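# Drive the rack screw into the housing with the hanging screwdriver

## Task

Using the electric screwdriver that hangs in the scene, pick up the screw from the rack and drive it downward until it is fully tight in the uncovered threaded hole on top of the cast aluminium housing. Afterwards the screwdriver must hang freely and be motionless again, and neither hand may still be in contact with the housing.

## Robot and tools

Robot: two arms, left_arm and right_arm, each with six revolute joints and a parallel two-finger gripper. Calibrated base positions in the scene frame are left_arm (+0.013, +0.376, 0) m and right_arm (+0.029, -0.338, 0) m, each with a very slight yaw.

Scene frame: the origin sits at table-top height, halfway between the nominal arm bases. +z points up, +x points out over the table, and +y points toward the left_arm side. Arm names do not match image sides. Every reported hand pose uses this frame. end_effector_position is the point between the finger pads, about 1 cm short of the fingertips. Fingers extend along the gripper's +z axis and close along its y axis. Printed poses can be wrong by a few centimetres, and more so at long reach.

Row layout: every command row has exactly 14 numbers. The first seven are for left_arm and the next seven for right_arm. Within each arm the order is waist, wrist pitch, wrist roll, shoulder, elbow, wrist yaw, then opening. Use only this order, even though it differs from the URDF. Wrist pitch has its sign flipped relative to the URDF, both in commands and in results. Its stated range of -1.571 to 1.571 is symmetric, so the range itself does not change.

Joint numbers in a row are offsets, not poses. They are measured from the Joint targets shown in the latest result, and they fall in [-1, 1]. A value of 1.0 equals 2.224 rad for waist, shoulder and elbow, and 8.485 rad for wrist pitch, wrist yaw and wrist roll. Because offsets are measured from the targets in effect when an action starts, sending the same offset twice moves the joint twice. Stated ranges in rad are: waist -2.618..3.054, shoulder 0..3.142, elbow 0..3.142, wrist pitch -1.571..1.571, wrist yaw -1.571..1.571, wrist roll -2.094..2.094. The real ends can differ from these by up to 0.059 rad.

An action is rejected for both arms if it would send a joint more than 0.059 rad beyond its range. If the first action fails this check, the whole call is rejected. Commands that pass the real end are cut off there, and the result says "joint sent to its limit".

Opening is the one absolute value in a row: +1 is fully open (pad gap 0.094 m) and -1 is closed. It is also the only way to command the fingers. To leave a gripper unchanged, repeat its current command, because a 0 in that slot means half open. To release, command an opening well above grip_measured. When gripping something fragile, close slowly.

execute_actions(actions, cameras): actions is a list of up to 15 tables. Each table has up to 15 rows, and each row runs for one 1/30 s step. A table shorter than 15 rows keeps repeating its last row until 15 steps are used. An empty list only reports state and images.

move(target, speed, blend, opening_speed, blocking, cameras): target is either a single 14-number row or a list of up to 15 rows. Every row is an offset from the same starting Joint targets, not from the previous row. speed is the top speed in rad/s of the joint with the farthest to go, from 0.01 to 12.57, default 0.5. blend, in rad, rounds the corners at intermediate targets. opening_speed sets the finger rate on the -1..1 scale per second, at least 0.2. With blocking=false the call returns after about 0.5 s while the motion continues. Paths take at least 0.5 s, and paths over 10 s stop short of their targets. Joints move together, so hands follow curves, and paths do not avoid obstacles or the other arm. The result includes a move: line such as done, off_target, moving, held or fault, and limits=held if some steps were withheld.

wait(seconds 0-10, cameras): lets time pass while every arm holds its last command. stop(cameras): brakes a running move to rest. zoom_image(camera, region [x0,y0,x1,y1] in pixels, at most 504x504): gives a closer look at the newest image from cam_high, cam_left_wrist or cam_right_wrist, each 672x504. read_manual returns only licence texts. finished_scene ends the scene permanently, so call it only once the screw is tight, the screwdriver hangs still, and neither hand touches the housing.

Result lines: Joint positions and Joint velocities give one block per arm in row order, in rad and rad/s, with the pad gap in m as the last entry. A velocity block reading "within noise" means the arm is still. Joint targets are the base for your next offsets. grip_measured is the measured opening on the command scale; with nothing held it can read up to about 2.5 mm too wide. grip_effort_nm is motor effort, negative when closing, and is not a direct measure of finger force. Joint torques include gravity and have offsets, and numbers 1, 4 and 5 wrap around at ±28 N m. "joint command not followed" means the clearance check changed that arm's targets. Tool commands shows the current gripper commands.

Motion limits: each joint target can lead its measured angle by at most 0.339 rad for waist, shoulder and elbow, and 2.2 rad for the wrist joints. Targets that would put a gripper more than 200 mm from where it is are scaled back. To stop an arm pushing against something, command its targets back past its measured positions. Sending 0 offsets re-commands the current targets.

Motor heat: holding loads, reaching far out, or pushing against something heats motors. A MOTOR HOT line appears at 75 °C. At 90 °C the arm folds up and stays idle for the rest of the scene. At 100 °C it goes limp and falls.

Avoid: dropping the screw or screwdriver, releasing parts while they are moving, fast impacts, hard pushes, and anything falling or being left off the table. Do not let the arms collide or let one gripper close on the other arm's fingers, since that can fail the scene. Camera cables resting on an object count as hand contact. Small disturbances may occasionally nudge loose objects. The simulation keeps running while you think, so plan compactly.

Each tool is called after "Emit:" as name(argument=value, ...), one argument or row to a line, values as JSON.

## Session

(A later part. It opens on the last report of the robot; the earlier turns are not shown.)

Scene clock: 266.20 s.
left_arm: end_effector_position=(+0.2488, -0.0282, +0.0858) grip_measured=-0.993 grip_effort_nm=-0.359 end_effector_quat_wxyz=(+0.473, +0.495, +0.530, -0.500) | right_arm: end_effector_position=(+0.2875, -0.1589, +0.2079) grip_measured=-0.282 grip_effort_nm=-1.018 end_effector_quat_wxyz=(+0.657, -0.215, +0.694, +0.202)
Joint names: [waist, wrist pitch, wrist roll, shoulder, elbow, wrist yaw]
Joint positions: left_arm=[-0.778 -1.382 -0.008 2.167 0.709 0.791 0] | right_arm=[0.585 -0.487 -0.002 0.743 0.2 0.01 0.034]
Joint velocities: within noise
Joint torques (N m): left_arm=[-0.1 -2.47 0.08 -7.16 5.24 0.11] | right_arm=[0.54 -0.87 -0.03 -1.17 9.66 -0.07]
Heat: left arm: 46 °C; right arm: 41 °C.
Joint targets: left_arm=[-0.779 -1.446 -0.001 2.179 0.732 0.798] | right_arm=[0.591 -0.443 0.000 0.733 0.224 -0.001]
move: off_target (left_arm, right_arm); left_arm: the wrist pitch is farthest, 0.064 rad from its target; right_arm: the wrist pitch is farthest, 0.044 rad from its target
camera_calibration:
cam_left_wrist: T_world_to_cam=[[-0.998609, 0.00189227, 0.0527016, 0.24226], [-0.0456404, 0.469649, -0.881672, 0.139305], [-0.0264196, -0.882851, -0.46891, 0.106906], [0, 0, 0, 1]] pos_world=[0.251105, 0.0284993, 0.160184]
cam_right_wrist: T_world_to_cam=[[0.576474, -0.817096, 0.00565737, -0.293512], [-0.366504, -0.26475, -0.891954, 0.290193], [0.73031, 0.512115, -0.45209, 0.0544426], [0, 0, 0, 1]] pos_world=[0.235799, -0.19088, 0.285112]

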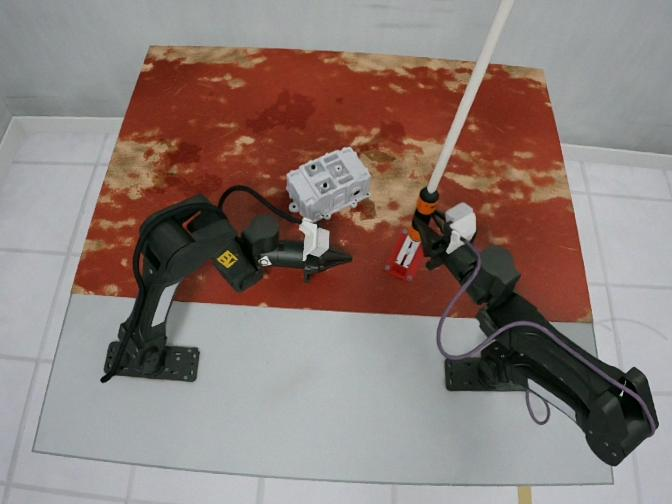

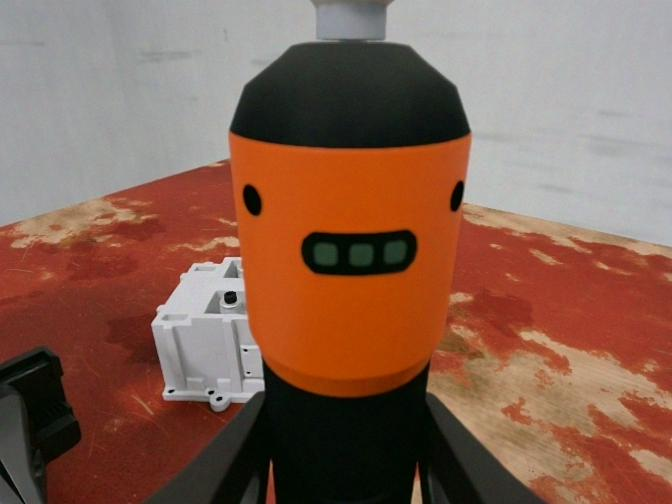

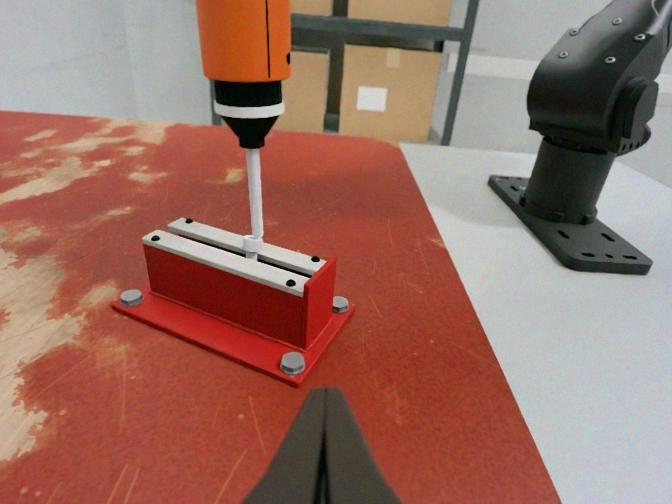

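Emit:
move(
  target=[0,0,0,0,0,0,-1,0,0.0238,0,-0.0405,0.0661,0,-1],
  speed=0.25,
)

Emit:
zoom_image(
  camera="cam_right_wrist",
  region=[170, 80, 330, 280],
)

Scene clock: 274.83 s.
left_arm: end_effector_position=(+0.2488, -0.0282, +0.0858) grip_measured=-0.993 grip_effort_nm=-0.354 end_effector_quat_wxyz=(+0.473, +0.495, +0.530, -0.500) | right_arm: end_effector_position=(+0.2841, -0.1612, +0.2525) grip_measured=-0.282 grip_effort_nm=-1.018 end_effector_quat_wxyz=(+0.663, -0.213, +0.688, +0.204)
Joint names: [waist, wrist pitch, wrist roll, shoulder, elbow, wrist yaw]
Joint positions: left_arm=[-0.778 -1.382 -0.008 2.167 0.709 0.791 0] | right_arm=[0.585 -0.271 -0.001 0.653 0.345 0.01 0.034]
Joint velocities: within noise
Joint torques (N m): left_arm=[-0.08 -2.48 0.08 -7.16 5.27 0.11] | right_arm=[0.66 -1.03 0.01 -0.77 10 -0.13]
Heat: left arm: 46 °C; right arm: 43 °C.
Joint targets: left_arm=[-0.779 -1.446 -0.001 2.179 0.732 0.798] | right_arm=[0.591 -0.241 0.001 0.643 0.370 -0.001]
move: off_target (left_arm); left_arm: the wrist pitch is farthest, 0.064 rad from its target
camera_calibration:
cam_left_wrist: T_world_to_cam=[[-0.998609, 0.00189227, 0.0527016, 0.24226], [-0.0456404, 0.469649, -0.881672, 0.139305], [-0.0264196, -0.882851, -0.46891, 0.106906], [0, 0, 0, 1]] pos_world=[0.251105, 0.0284993, 0.160184]
cam_right_wrist: T_world_to_cam=[[0.576356, -0.817181, 0.00533343, -0.293661], [-0.352953, -0.254813, -0.900275, 0.327932], [0.737047, 0.516996, -0.435289, 0.0728533], [0, 0, 0, 1]] pos_world=[0.231302, -0.194078, 0.328508]

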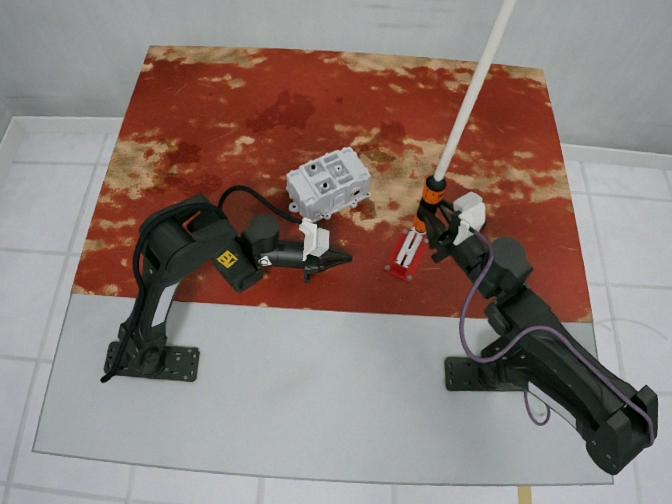

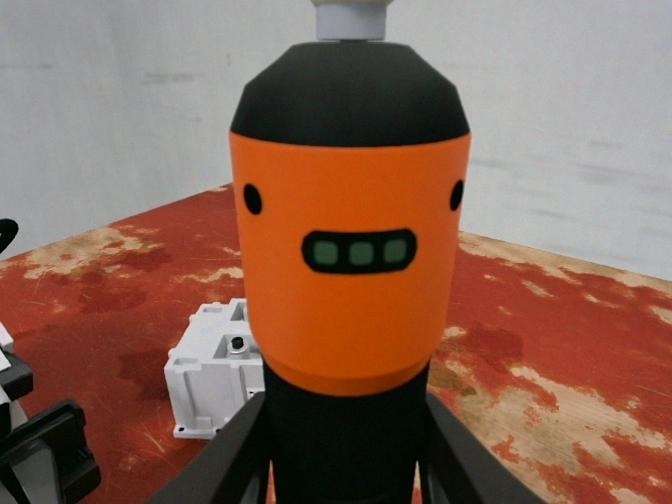

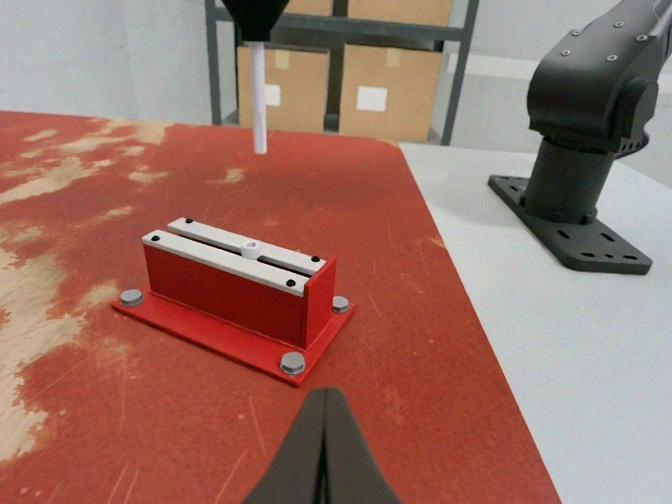

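Scaled by 2.520 from the camera's 672x504 image, which has a finer 960x720 frame.

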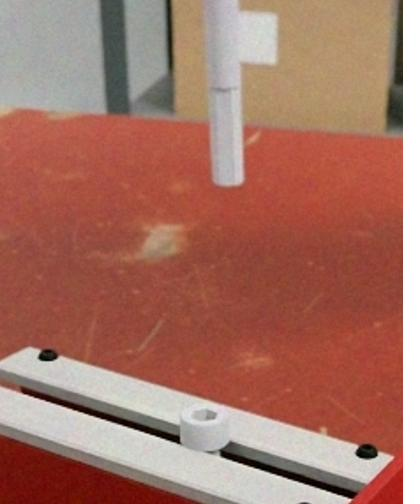

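Emit:
zoom_image(
  camera="cam_high",
  region=[380, 200, 440, 270],
)

Scaled by 7.200 from the camera's 672x504 image, which has a finer 960x720 frame.

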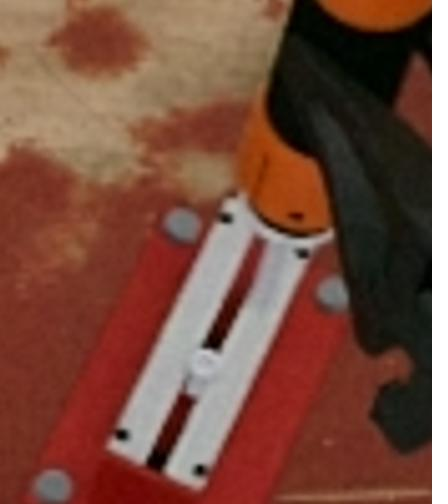

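Emit:
move(
  target=[0,0,0,0,0,0,-1,0.0076,-0.0305,0,0.0634,-0.0782,0,-1],
  speed=0.25,
)

Emit:
zoom_image(
  camera="cam_right_wrist",
  region=[210, 170, 300, 280],
)

Emit:
zoom_image(
  camera="cam_high",
  region=[380, 200, 440, 270],
)

Scene clock: 303.17 s.
left_arm: end_effector_position=(+0.2488, -0.0282, +0.0858) grip_measured=-0.993 grip_effort_nm=-0.359 end_effector_quat_wxyz=(+0.473, +0.495, +0.530, -0.500) | right_arm: end_effector_position=(+0.2893, -0.1515, +0.2143) grip_measured=-0.282 grip_effort_nm=-1.018 end_effector_quat_wxyz=(+0.659, -0.219, +0.689, +0.208)
Joint names: [waist, wrist pitch, wrist roll, shoulder, elbow, wrist yaw]
Joint positions: left_arm=[-0.778 -1.382 -0.008 2.167 0.709 0.791 0] | right_arm=[0.6 -0.515 -0.001 0.781 0.222 0.01 0.034]
Joint velocities: within noise
Joint torques (N m): left_arm=[-0.09 -2.48 0.07 -7.16 5.29 0.11] | right_arm=[0.69 -1.14 -0.02 -0.23 6.05 -0.11]
Heat: left arm: 46 °C; right arm: 44 °C.
Joint targets: left_arm=[-0.779 -1.446 -0.001 2.179 0.732 0.798] | right_arm=[0.608 -0.500 0.001 0.784 0.196 -0.001]
move: off_target (left_arm); left_arm: the wrist pitch is farthest, 0.064 rad from its target
camera_calibration:
cam_left_wrist: T_world_to_cam=[[-0.998609, 0.00189227, 0.0527016, 0.24226], [-0.0456404, 0.469649, -0.881672, 0.139305], [-0.0264196, -0.882851, -0.46891, 0.106906], [0, 0, 0, 1]] pos_world=[0.251105, 0.0284993, 0.160184]
cam_right_wrist: T_world_to_cam=[[0.589121, -0.808027, 0.00539098, -0.290875], [-0.353593, -0.263787, -0.897434, 0.296182], [0.726573, 0.526791, -0.441115, 0.053133], [0, 0, 0, 1]] pos_world=[0.237483, -0.184896, 0.290809]

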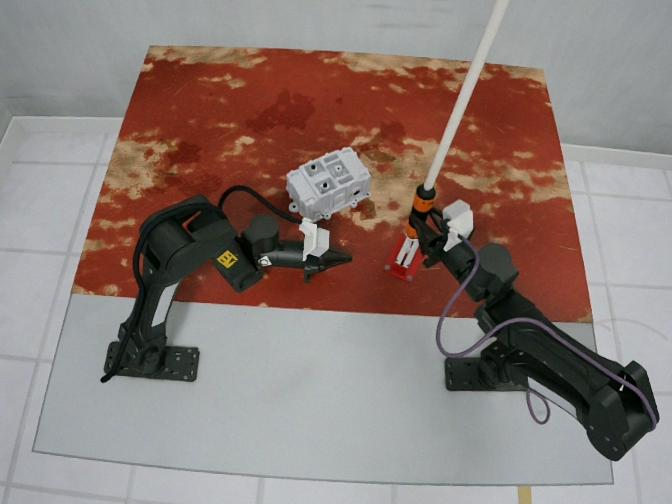

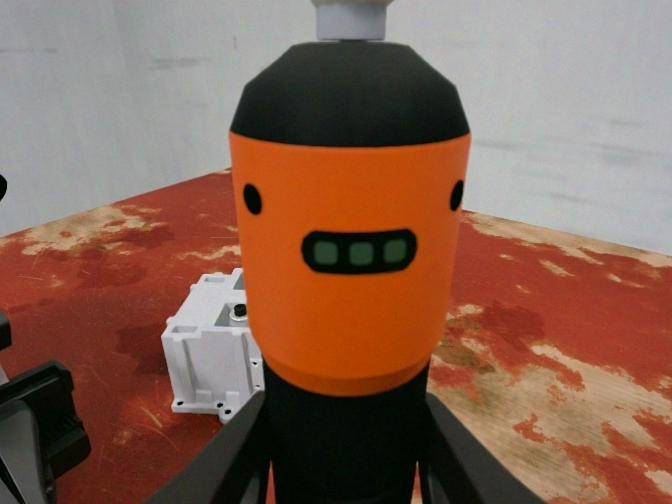

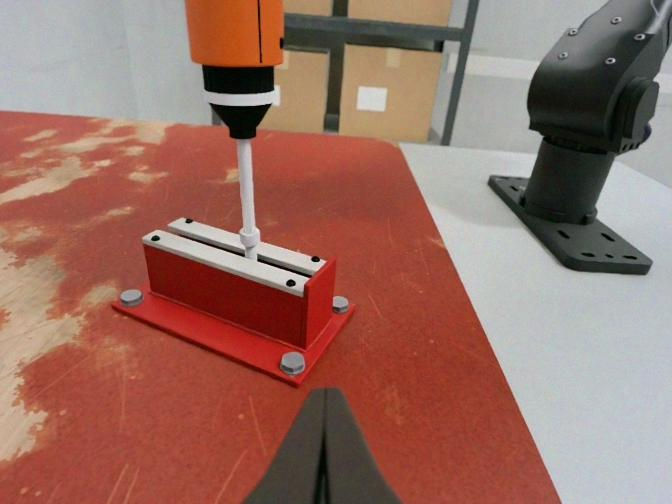

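Scaled by 4.582 from the camera's 672x504 image, which has a finer 960x720 frame.

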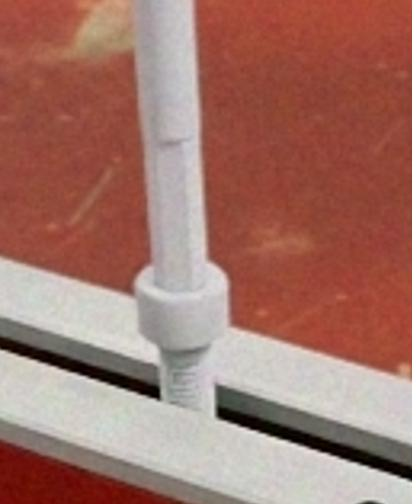

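Scaled by 7.200 from the camera's 672x504 image, which has a finer 960x720 frame.

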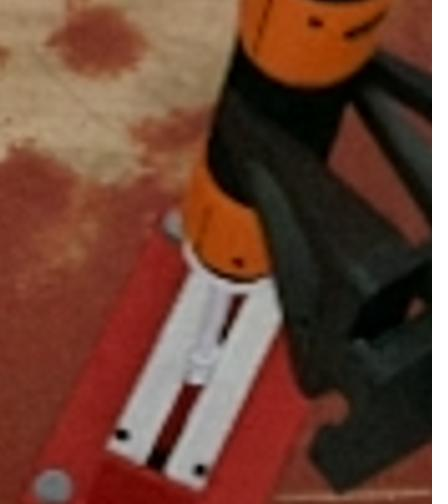

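Emit:
move(
  target=[
    [0,0,0,0,0,0,-1,0,0.0171,0,-0.0283,0.0549,0,-1],
    [0,0,0,0,0,0,-1,0,0.0471,0,-0.0364,0.1664,0,-1],
  ],
  speed=0.25,
)

Emit:
zoom_image(
  camera="cam_high",
  region=[380, 150, 460, 270],
)

Scene clock: 316.73 s.
left_arm: end_effector_position=(+0.2488, -0.0282, +0.0858) grip_measured=-0.993 grip_effort_nm=-0.349 end_effector_quat_wxyz=(+0.473, +0.495, +0.530, -0.500) | right_arm: end_effector_position=(+0.2895, -0.1513, +0.2955) grip_measured=-0.282 grip_effort_nm=-1.018 end_effector_quat_wxyz=(+0.657, -0.220, +0.691, +0.208)
Joint names: [waist, wrist pitch, wrist roll, shoulder, elbow, wrist yaw]
Joint positions: left_arm=[-0.778 -1.382 -0.008 2.167 0.709 0.791 0] | right_arm=[0.6 -0.124 -0.001 0.715 0.54 0.01 0.034]
Joint velocities: within noise
Joint torques (N m): left_arm=[-0.06 -2.48 0.08 -7.16 5.27 0.11] | right_arm=[0.62 -1.08 -0.02 -1.29 10.15 -0.1]
Heat: left arm: 46 °C; right arm: 43 °C.
Joint targets: left_arm=[-0.779 -1.446 -0.001 2.179 0.732 0.798] | right_arm=[0.608 -0.100 0.001 0.703 0.567 -0.001]
move: off_target (left_arm); left_arm: the wrist pitch is farthest, 0.064 rad from its target
camera_calibration:
cam_left_wrist: T_world_to_cam=[[-0.998609, 0.00189227, 0.0527016, 0.24226], [-0.0456404, 0.469649, -0.881672, 0.139305], [-0.0264196, -0.882851, -0.46891, 0.106906], [0, 0, 0, 1]] pos_world=[0.251105, 0.0284993, 0.160184]
cam_right_wrist: T_world_to_cam=[[0.589141, -0.808013, 0.00528153, -0.291306], [-0.358361, -0.267137, -0.894547, 0.369084], [0.724217, 0.525122, -0.446942, 0.0908615], [0, 0, 0, 1]] pos_world=[0.238082, -0.184497, 0.372311]

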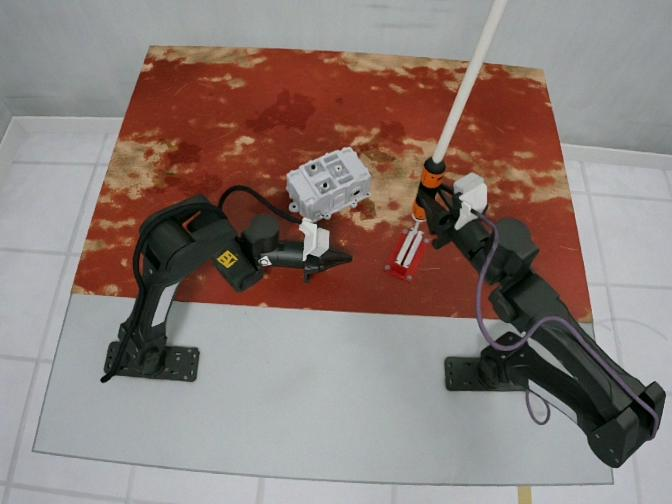

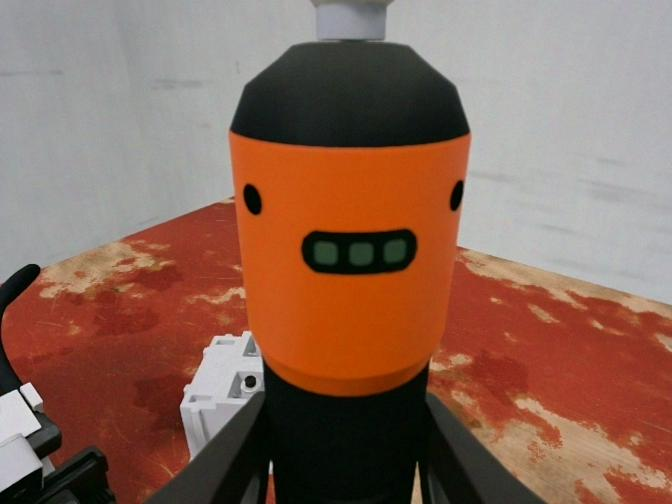

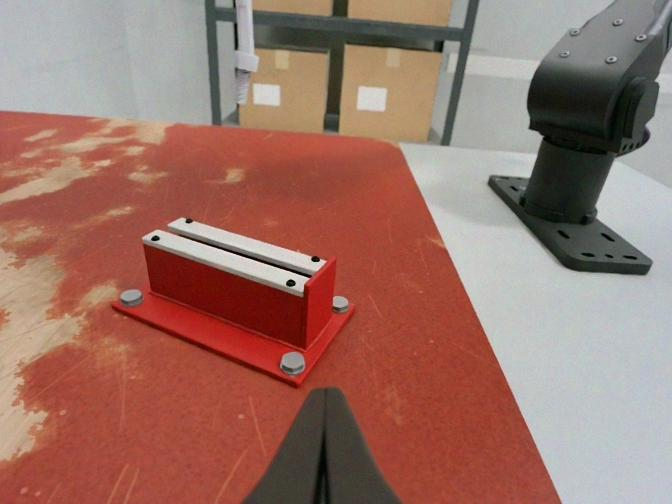

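Scaled by 4.200 from the camera's 672x504 image, which has a finer 960x720 frame.

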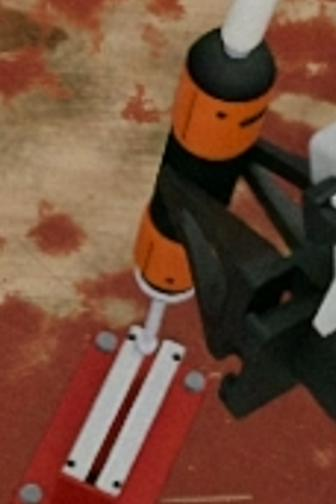

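Emit:
move(
  target=[
    [0,0.1115,0,-0.3053,0.1205,0,-1,0,0,0,0,0,0,-1],
    [0.2878,0.1115,0,-0.3053,0.1205,0.0754,-1,0.0193,-0.0342,0,0.4825,0.3584,0,-1],
    [0.2878,0.0734,0,0.0193,0.2999,0.0754,-1,0.0193,-0.0342,0,0.4825,0.3584,0,-1],
  ],
  speed=0.5,
)

Emit:
zoom_image(
  camera="cam_high",
  region=[280, 100, 400, 230],
)

Scene clock: 354.00 s.
left_arm: end_effector_position=(+0.4668, +0.1386, +0.1833) grip_measured=-0.993 grip_effort_nm=-0.354 end_effector_quat_wxyz=(+0.488, +0.486, +0.517, -0.509) | right_arm: end_effector_position=(+0.4730, +0.0099, +0.3268) grip_measured=-0.282 grip_effort_nm=-1.018 end_effector_quat_wxyz=(+0.662, -0.231, +0.677, +0.225)
Joint names: [waist, wrist pitch, wrist roll, shoulder, elbow, wrist yaw]
Joint positions: left_arm=[-0.139 -0.799 -0.009 2.21 1.367 1.428 0] | right_arm=[0.642 -0.398 -0.001 1.752 1.33 0.01 0.034]
Joint velocities: within noise
Joint torques (N m): left_arm=[0.03 -1.62 0.08 -9.68 8.28 0.13] | right_arm=[0.73 -1.2 -0.02 -7.87 10.65 -0.12]
Heat: left arm: 46 °C; right arm: 44 °C.
Joint targets: left_arm=[-0.139 -0.823 -0.001 2.221 1.399 1.437] | right_arm=[0.651 -0.391 0.001 1.777 1.364 -0.001]
move: done
camera_calibration:
cam_left_wrist: T_world_to_cam=[[-0.999062, 0.00196893, 0.0432649, 0.456547], [-0.038257, 0.428137, -0.902904, 0.162978], [-0.0203011, -0.903712, -0.42766, 0.298188], [0, 0, 0, 1]] pos_world=[0.468407, 0.1988, 0.254925]
cam_right_wrist: T_world_to_cam=[[0.622392, -0.782686, 0.00549203, -0.285299], [-0.327642, -0.2669, -0.90632, 0.495282], [0.71083, 0.562287, -0.422557, -0.114652], [0, 0, 0, 1]] pos_world=[0.421341, -0.0266414, 0.402004]

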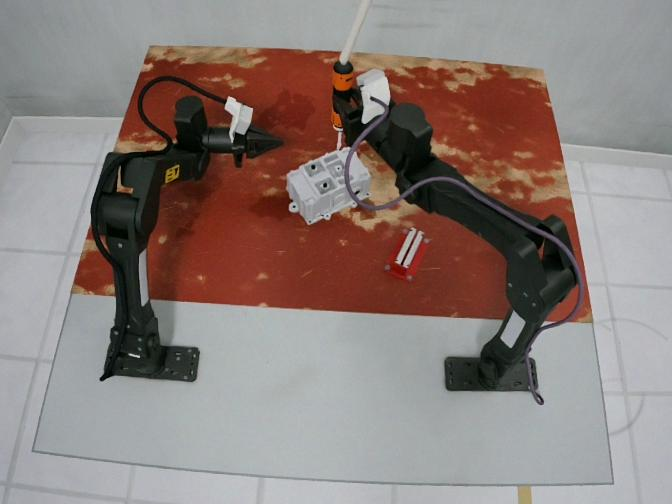

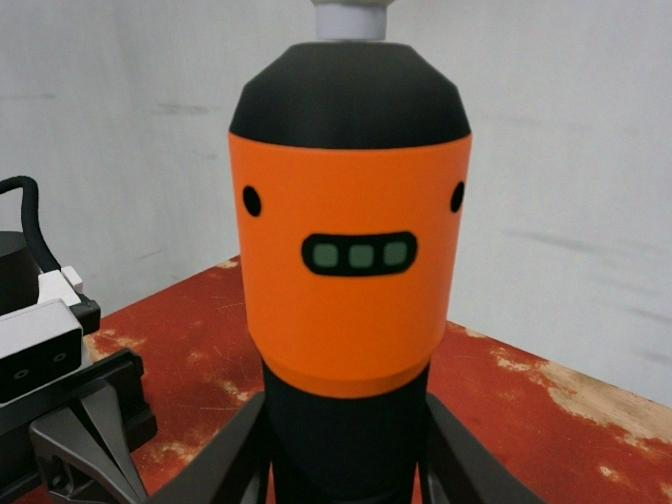

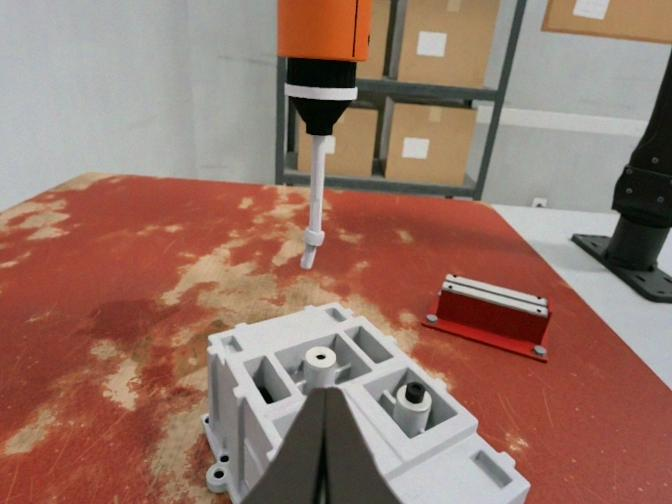

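Scaled by 3.877 from the camera's 672x504 image, which has a finer 960x720 frame.

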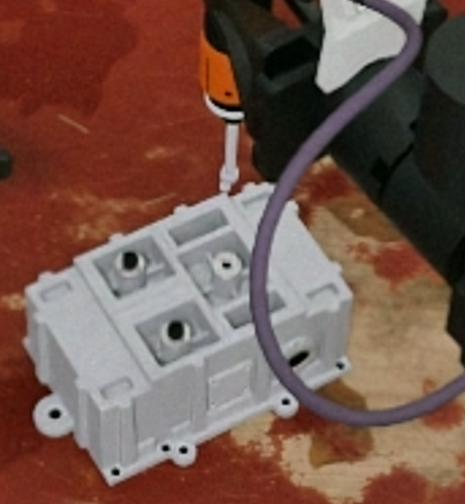

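Emit:
zoom_image(
  camera="cam_right_wrist",
  region=[260, 200, 380, 400],
)

Emit:
zoom_image(
  camera="cam_high",
  region=[315, 130, 365, 185],
)

Scaled by 2.520 from the camera's 672x504 image, which has a finer 960x720 frame.

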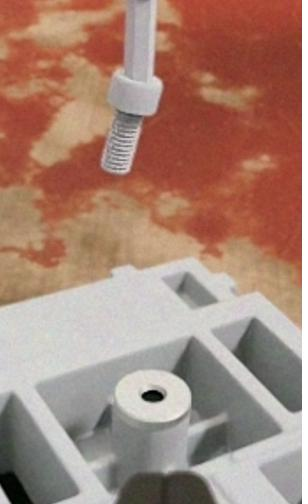

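Scaled by 9.164 from the camera's 672x504 image, which has a finer 960x720 frame.

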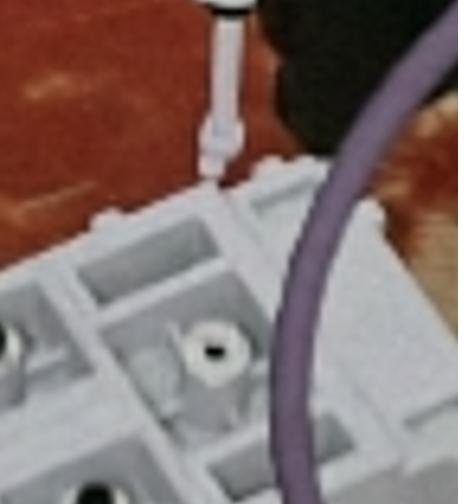

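Emit:
move(
  target=[0,0,0,0,0,0,-1,0.004,-0.0191,0,0.0126,-0.094,0,-1],
  speed=0.2,
)

Emit:
zoom_image(
  camera="cam_right_wrist",
  region=[260, 200, 380, 400],
)

Emit:
zoom_image(
  camera="cam_high",
  region=[315, 130, 365, 185],
)

Scene clock: 400.17 s.
left_arm: end_effector_position=(+0.4668, +0.1386, +0.1835) grip_measured=-0.993 grip_effort_nm=-0.354 end_effector_quat_wxyz=(+0.488, +0.486, +0.516, -0.509) | right_arm: end_effector_position=(+0.4655, +0.0100, +0.2817) grip_measured=-0.282 grip_effort_nm=-1.018 end_effector_quat_wxyz=(+0.658, -0.235, +0.678, +0.227)
Joint names: [waist, wrist pitch, wrist roll, shoulder, elbow, wrist yaw]
Joint positions: left_arm=[-0.139 -0.801 -0.009 2.21 1.367 1.428 0] | right_arm=[0.651 -0.566 -0.001 1.774 1.178 0.01 0.034]
Joint velocities: within noise
Joint torques (N m): left_arm=[0.05 -1.59 0.08 -9.7 8.28 0.13] | right_arm=[0.73 -1.16 0 -7.41 6.01 -0.09]
Heat: left arm: 46 °C; right arm: 47 °C.
Joint targets: left_arm=[-0.139 -0.824 -0.001 2.221 1.399 1.437] | right_arm=[0.660 -0.553 0.001 1.804 1.155 -0.001]
move: done
camera_calibration:
cam_left_wrist: T_world_to_cam=[[-0.999128, 0.00193927, 0.0416967, 0.456876], [-0.0368547, 0.428031, -0.903012, 0.162548], [-0.0195987, -0.903762, -0.427587, 0.297935], [0, 0, 0, 1]] pos_world=[0.468307, 0.1988, 0.255125]
cam_right_wrist: T_world_to_cam=[[0.628984, -0.7774, 0.00535094, -0.283505], [-0.330304, -0.273463, -0.903392, 0.452426], [0.70376, 0.566452, -0.428782, -0.123441], [0, 0, 0, 1]] pos_world=[0.414631, -0.026752, 0.357306]

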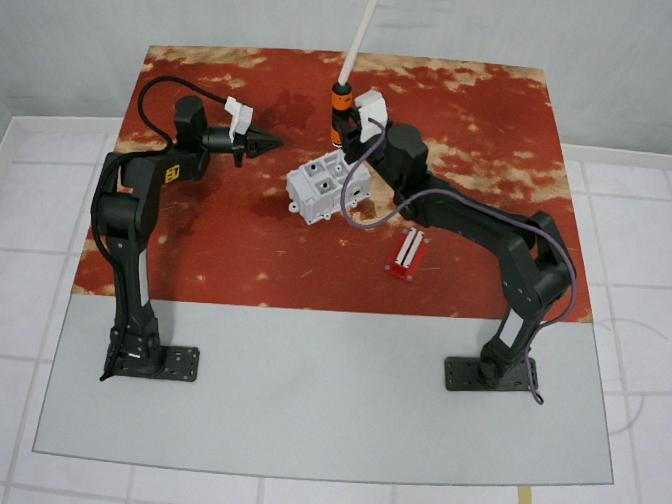

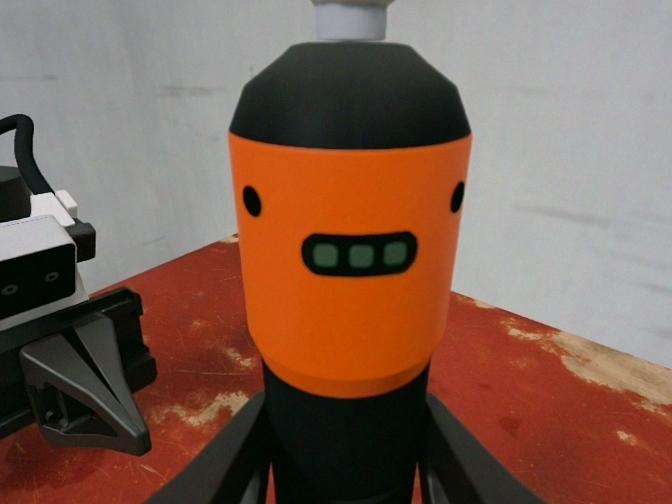

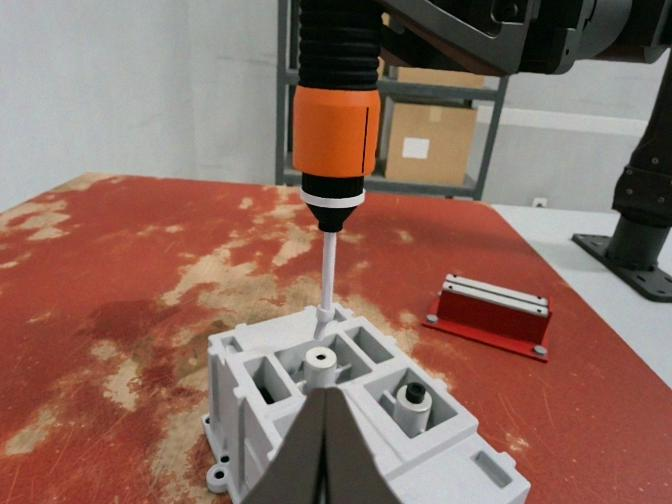

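Scaled by 2.520 from the camera's 672x504 image, which has a finer 960x720 frame.

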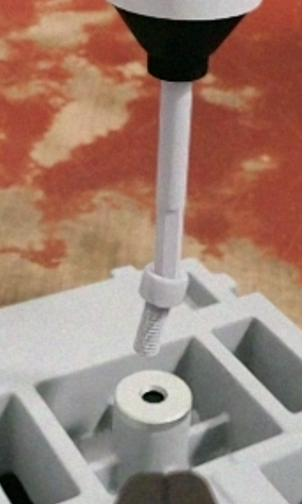

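Scaled by 9.164 from the camera's 672x504 image, which has a finer 960x720 frame.

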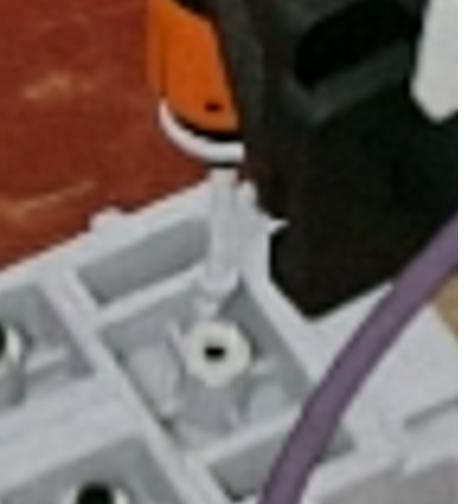

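Emit:
move(
  target=[0,0,0,0,0,0,-1,0,-0.0062,0,0.0054,-0.0182,0,-1],
  speed=0.1,
)

Emit:
zoom_image(
  camera="cam_right_wrist",
  region=[280, 280, 360, 400],
)

Emit:
zoom_image(
  camera="cam_high",
  region=[315, 130, 365, 185],
)

Scene clock: 420.10 s.
left_arm: end_effector_position=(+0.4668, +0.1386, +0.1835) grip_measured=-0.993 grip_effort_nm=-0.364 end_effector_quat_wxyz=(+0.488, +0.486, +0.516, -0.509) | right_arm: end_effector_position=(+0.4640, +0.0087, +0.2703) grip_measured=-0.282 grip_effort_nm=-1.023 end_effector_quat_wxyz=(+0.660, -0.234, +0.677, +0.227)
Joint names: [waist, wrist pitch, wrist roll, shoulder, elbow, wrist yaw]
Joint positions: left_arm=[-0.139 -0.801 -0.009 2.21 1.367 1.428 0] | right_arm=[0.651 -0.62 -0.001 1.785 1.139 0.01 0.034]
Joint velocities: within noise
Joint torques (N m): left_arm=[0.06 -1.59 0.08 -9.7 8.27 0.13] | right_arm=[0.79 -1.12 -0.03 -7.2 5.72 -0.11]
Heat: left arm: 46 °C; right arm: 43 °C.
Joint targets: left_arm=[-0.139 -0.823 -0.001 2.221 1.399 1.437] | right_arm=[0.660 -0.605 0.001 1.817 1.114 -0.001]
move: done
camera_calibration:
cam_left_wrist: T_world_to_cam=[[-0.999128, 0.00193927, 0.0416967, 0.456876], [-0.0368547, 0.428031, -0.903012, 0.162548], [-0.0195987, -0.903762, -0.427587, 0.297935], [0, 0, 0, 1]] pos_world=[0.468307, 0.1988, 0.255125]
cam_right_wrist: T_world_to_cam=[[0.628962, -0.777417, 0.00542747, -0.283339], [-0.327609, -0.271367, -0.905004, 0.4405], [0.705039, 0.567435, -0.425369, -0.128093], [0, 0, 0, 1]] pos_world=[0.412832, -0.0280516, 0.345705]

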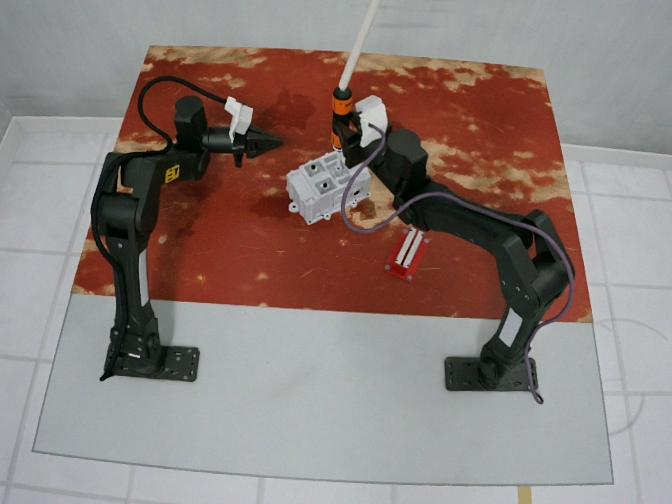

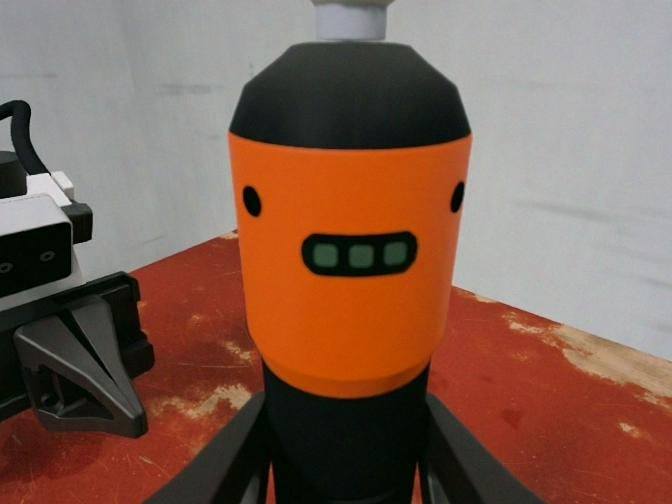

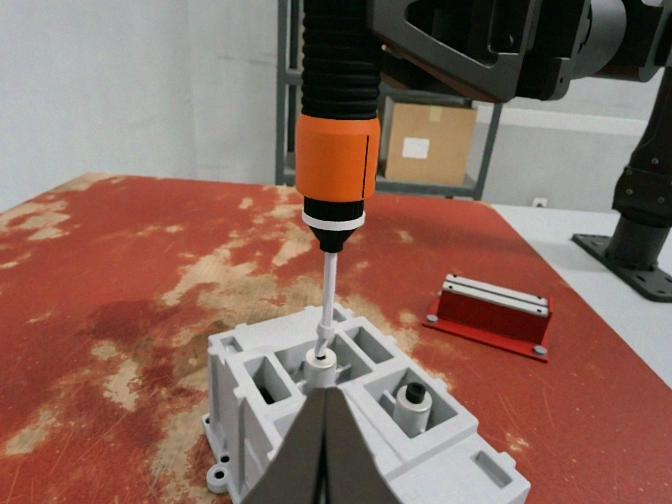

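Scaled by 4.200 from the camera's 672x504 image, which has a finer 960x720 frame.

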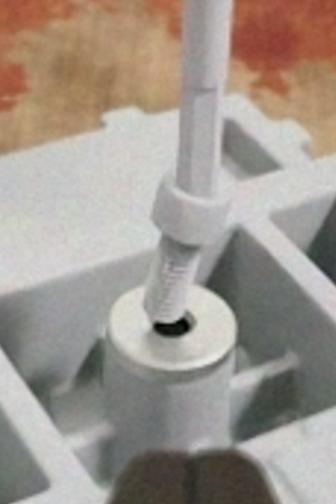

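Scaled by 9.164 from the camera's 672x504 image, which has a finer 960x720 frame.

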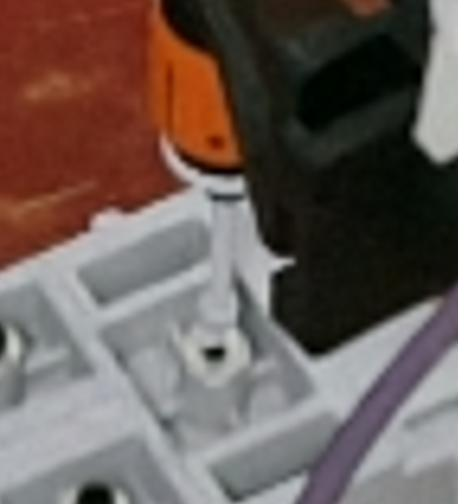

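Emit:
move(
  target=[0,0,0,0,0,0,-1,0.0014,-0.0016,0,-0.0005,-0.0064,0,-1],
  speed=0.1,
)

Emit:
zoom_image(
  camera="cam_right_wrist",
  region=[280, 280, 360, 400],
)

Emit:
zoom_image(
  camera="cam_high",
  region=[315, 130, 365, 185],
)

Scene clock: 431.53 s.
left_arm: end_effector_position=(+0.4668, +0.1386, +0.1835) grip_measured=-0.993 grip_effort_nm=-0.359 end_effector_quat_wxyz=(+0.488, +0.486, +0.516, -0.509) | right_arm: end_effector_position=(+0.4618, +0.0094, +0.2675) grip_measured=-0.282 grip_effort_nm=-1.013 end_effector_quat_wxyz=(+0.660, -0.235, +0.676, +0.228)
Joint names: [waist, wrist pitch, wrist roll, shoulder, elbow, wrist yaw]
Joint positions: left_arm=[-0.139 -0.801 -0.009 2.21 1.367 1.428 0] | right_arm=[0.654 -0.633 -0.001 1.785 1.126 0.01 0.034]
Joint velocities: within noise
Joint torques (N m): left_arm=[0.05 -1.59 0.09 -9.72 8.27 0.12] | right_arm=[0.81 -1.12 -0.01 -7.47 5.67 -0.08]
Heat: left arm: 46 °C; right arm: 42 °C.
Joint targets: left_arm=[-0.139 -0.823 -0.001 2.221 1.399 1.437] | right_arm=[0.663 -0.619 0.001 1.815 1.100 -0.001]
move: done
camera_calibration:
cam_left_wrist: T_world_to_cam=[[-0.999128, 0.00193927, 0.0416967, 0.456876], [-0.0368547, 0.428031, -0.903012, 0.162548], [-0.0195987, -0.903762, -0.427587, 0.297935], [0, 0, 0, 1]] pos_world=[0.468307, 0.1988, 0.255125]
cam_right_wrist: T_world_to_cam=[[0.631621, -0.775258, 0.00543139, -0.282727], [-0.326135, -0.272053, -0.90533, 0.436781], [0.703342, 0.570055, -0.424674, -0.127537], [0, 0, 0, 1]] pos_world=[0.410728, -0.0276555, 0.342805]

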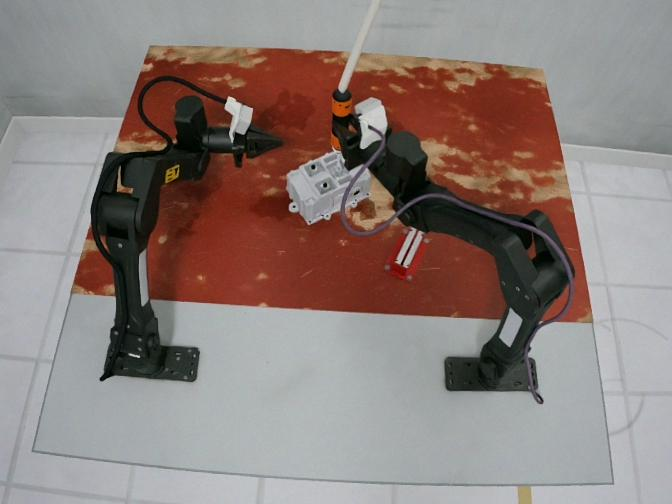

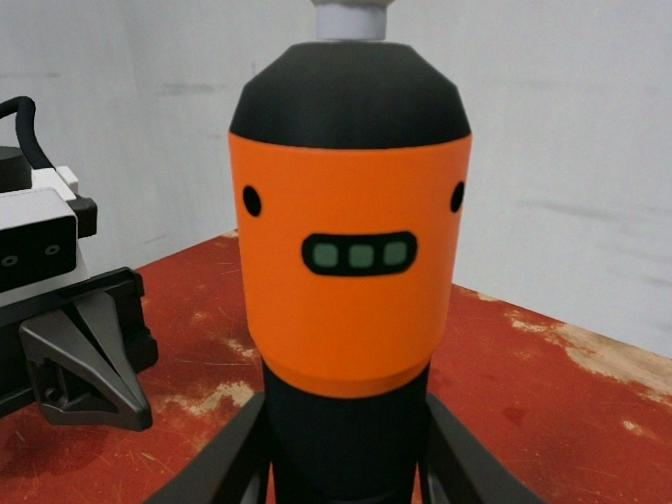

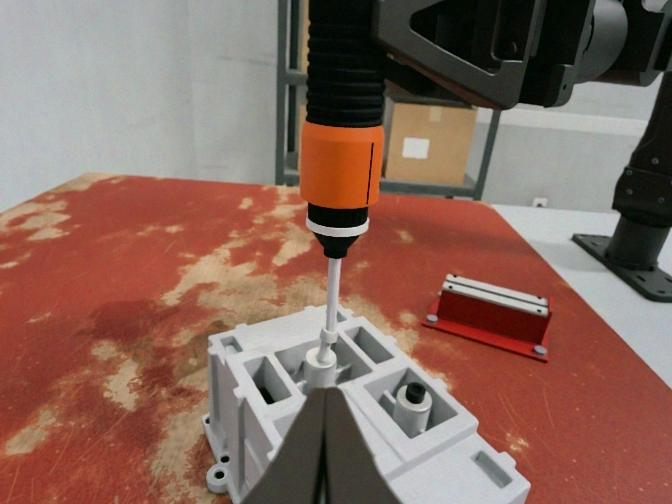

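Scaled by 4.200 from the camera's 672x504 image, which has a finer 960x720 frame.

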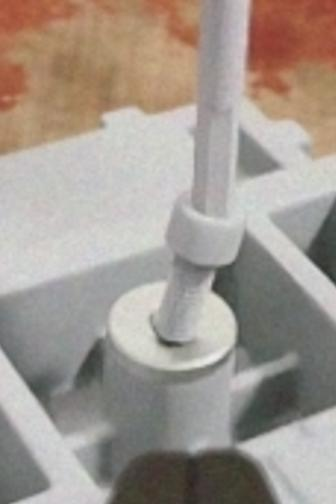

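Scaled by 9.164 from the camera's 672x504 image, which has a finer 960x720 frame.

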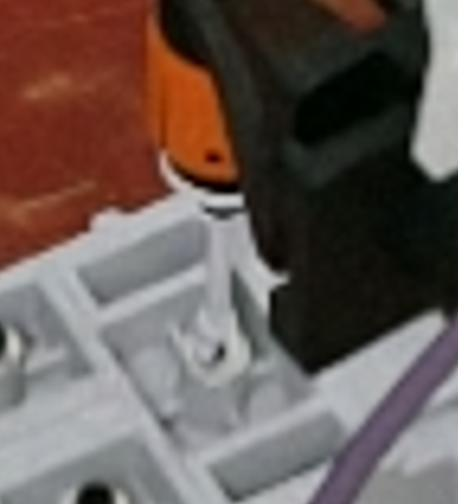

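Emit:
move(
  target=[0,0,0,0,0,0,-1,0,-0.0026,0,0.0037,-0.0058,0,-1],
  speed=0.05,
)

Emit:
zoom_image(
  camera="cam_right_wrist",
  region=[280, 280, 360, 400],
)

Emit:
zoom_image(
  camera="cam_high",
  region=[315, 130, 365, 185],
)

Scene clock: 443.23 s.
left_arm: end_effector_position=(+0.4668, +0.1386, +0.1835) grip_measured=-0.993 grip_effort_nm=-0.354 end_effector_quat_wxyz=(+0.488, +0.486, +0.516, -0.509) | right_arm: end_effector_position=(+0.4613, +0.0091, +0.2665) grip_measured=-0.282 grip_effort_nm=-1.023 end_effector_quat_wxyz=(+0.663, -0.234, +0.673, +0.230)
Joint names: [waist, wrist pitch, wrist roll, shoulder, elbow, wrist yaw]
Joint positions: left_arm=[-0.139 -0.801 -0.009 2.21 1.367 1.428 0] | right_arm=[0.654 -0.661 -0.001 1.789 1.114 0.01 0.034]
Joint velocities: within noise
Joint torques (N m): left_arm=[0.05 -1.59 0.09 -9.68 8.27 0.13] | right_arm=[0.79 -1.09 0 -6.98 5.45 -0.1]
Heat: left arm: 47 °C; right arm: 42 °C.
Joint targets: left_arm=[-0.139 -0.823 -0.001 2.221 1.399 1.437] | right_arm=[0.663 -0.641 0.001 1.824 1.087 -0.001]
move: done
camera_calibration:
cam_left_wrist: T_world_to_cam=[[-0.999128, 0.00193927, 0.0416967, 0.456876], [-0.0368547, 0.428031, -0.903012, 0.162548], [-0.0195987, -0.903762, -0.427587, 0.297935], [0, 0, 0, 1]] pos_world=[0.468307, 0.1988, 0.255125]
cam_right_wrist: T_world_to_cam=[[0.631556, -0.775311, 0.0055261, -0.282728], [-0.318035, -0.265554, -0.910129, 0.433141], [0.7071, 0.57304, -0.414288, -0.131973], [0, 0, 0, 1]] pos_world=[0.40963, -0.028554, 0.341102]

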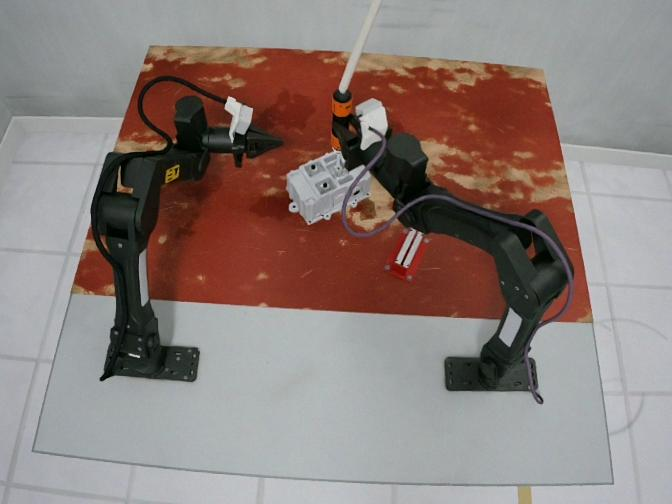

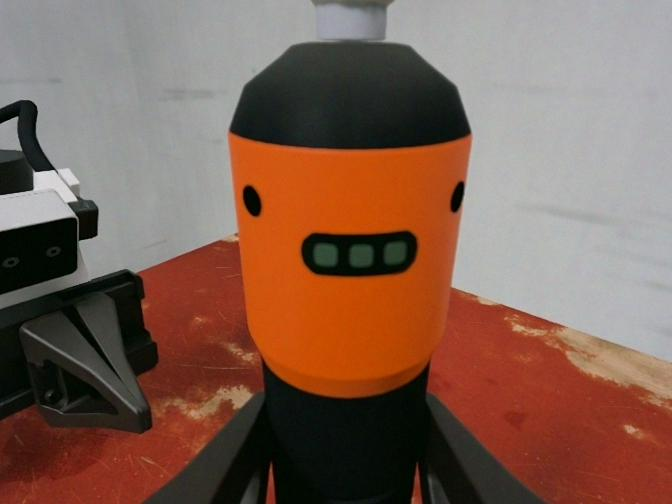

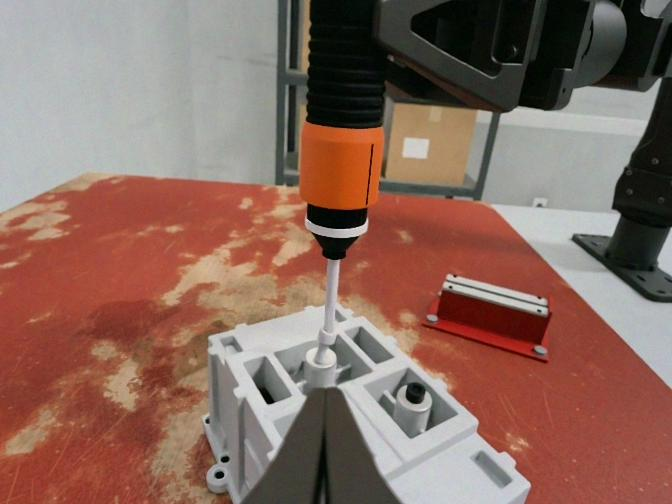

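Scaled by 4.200 from the camera's 672x504 image, which has a finer 960x720 frame.

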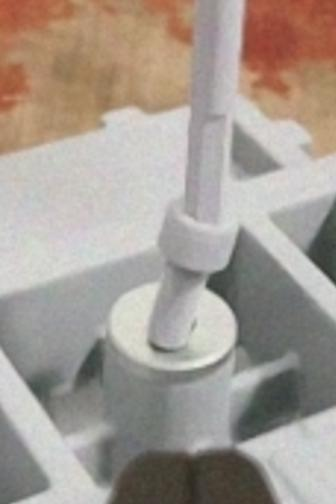

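Scaled by 9.164 from the camera's 672x504 image, which has a finer 960x720 frame.

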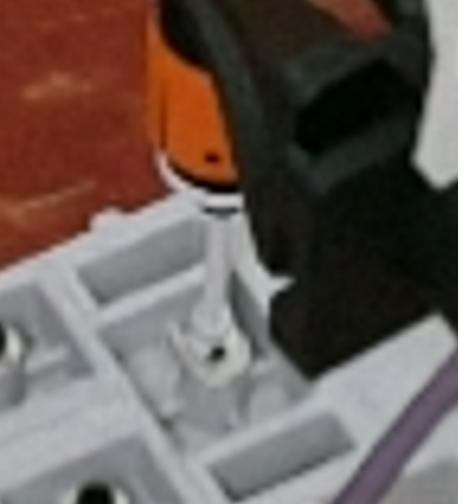

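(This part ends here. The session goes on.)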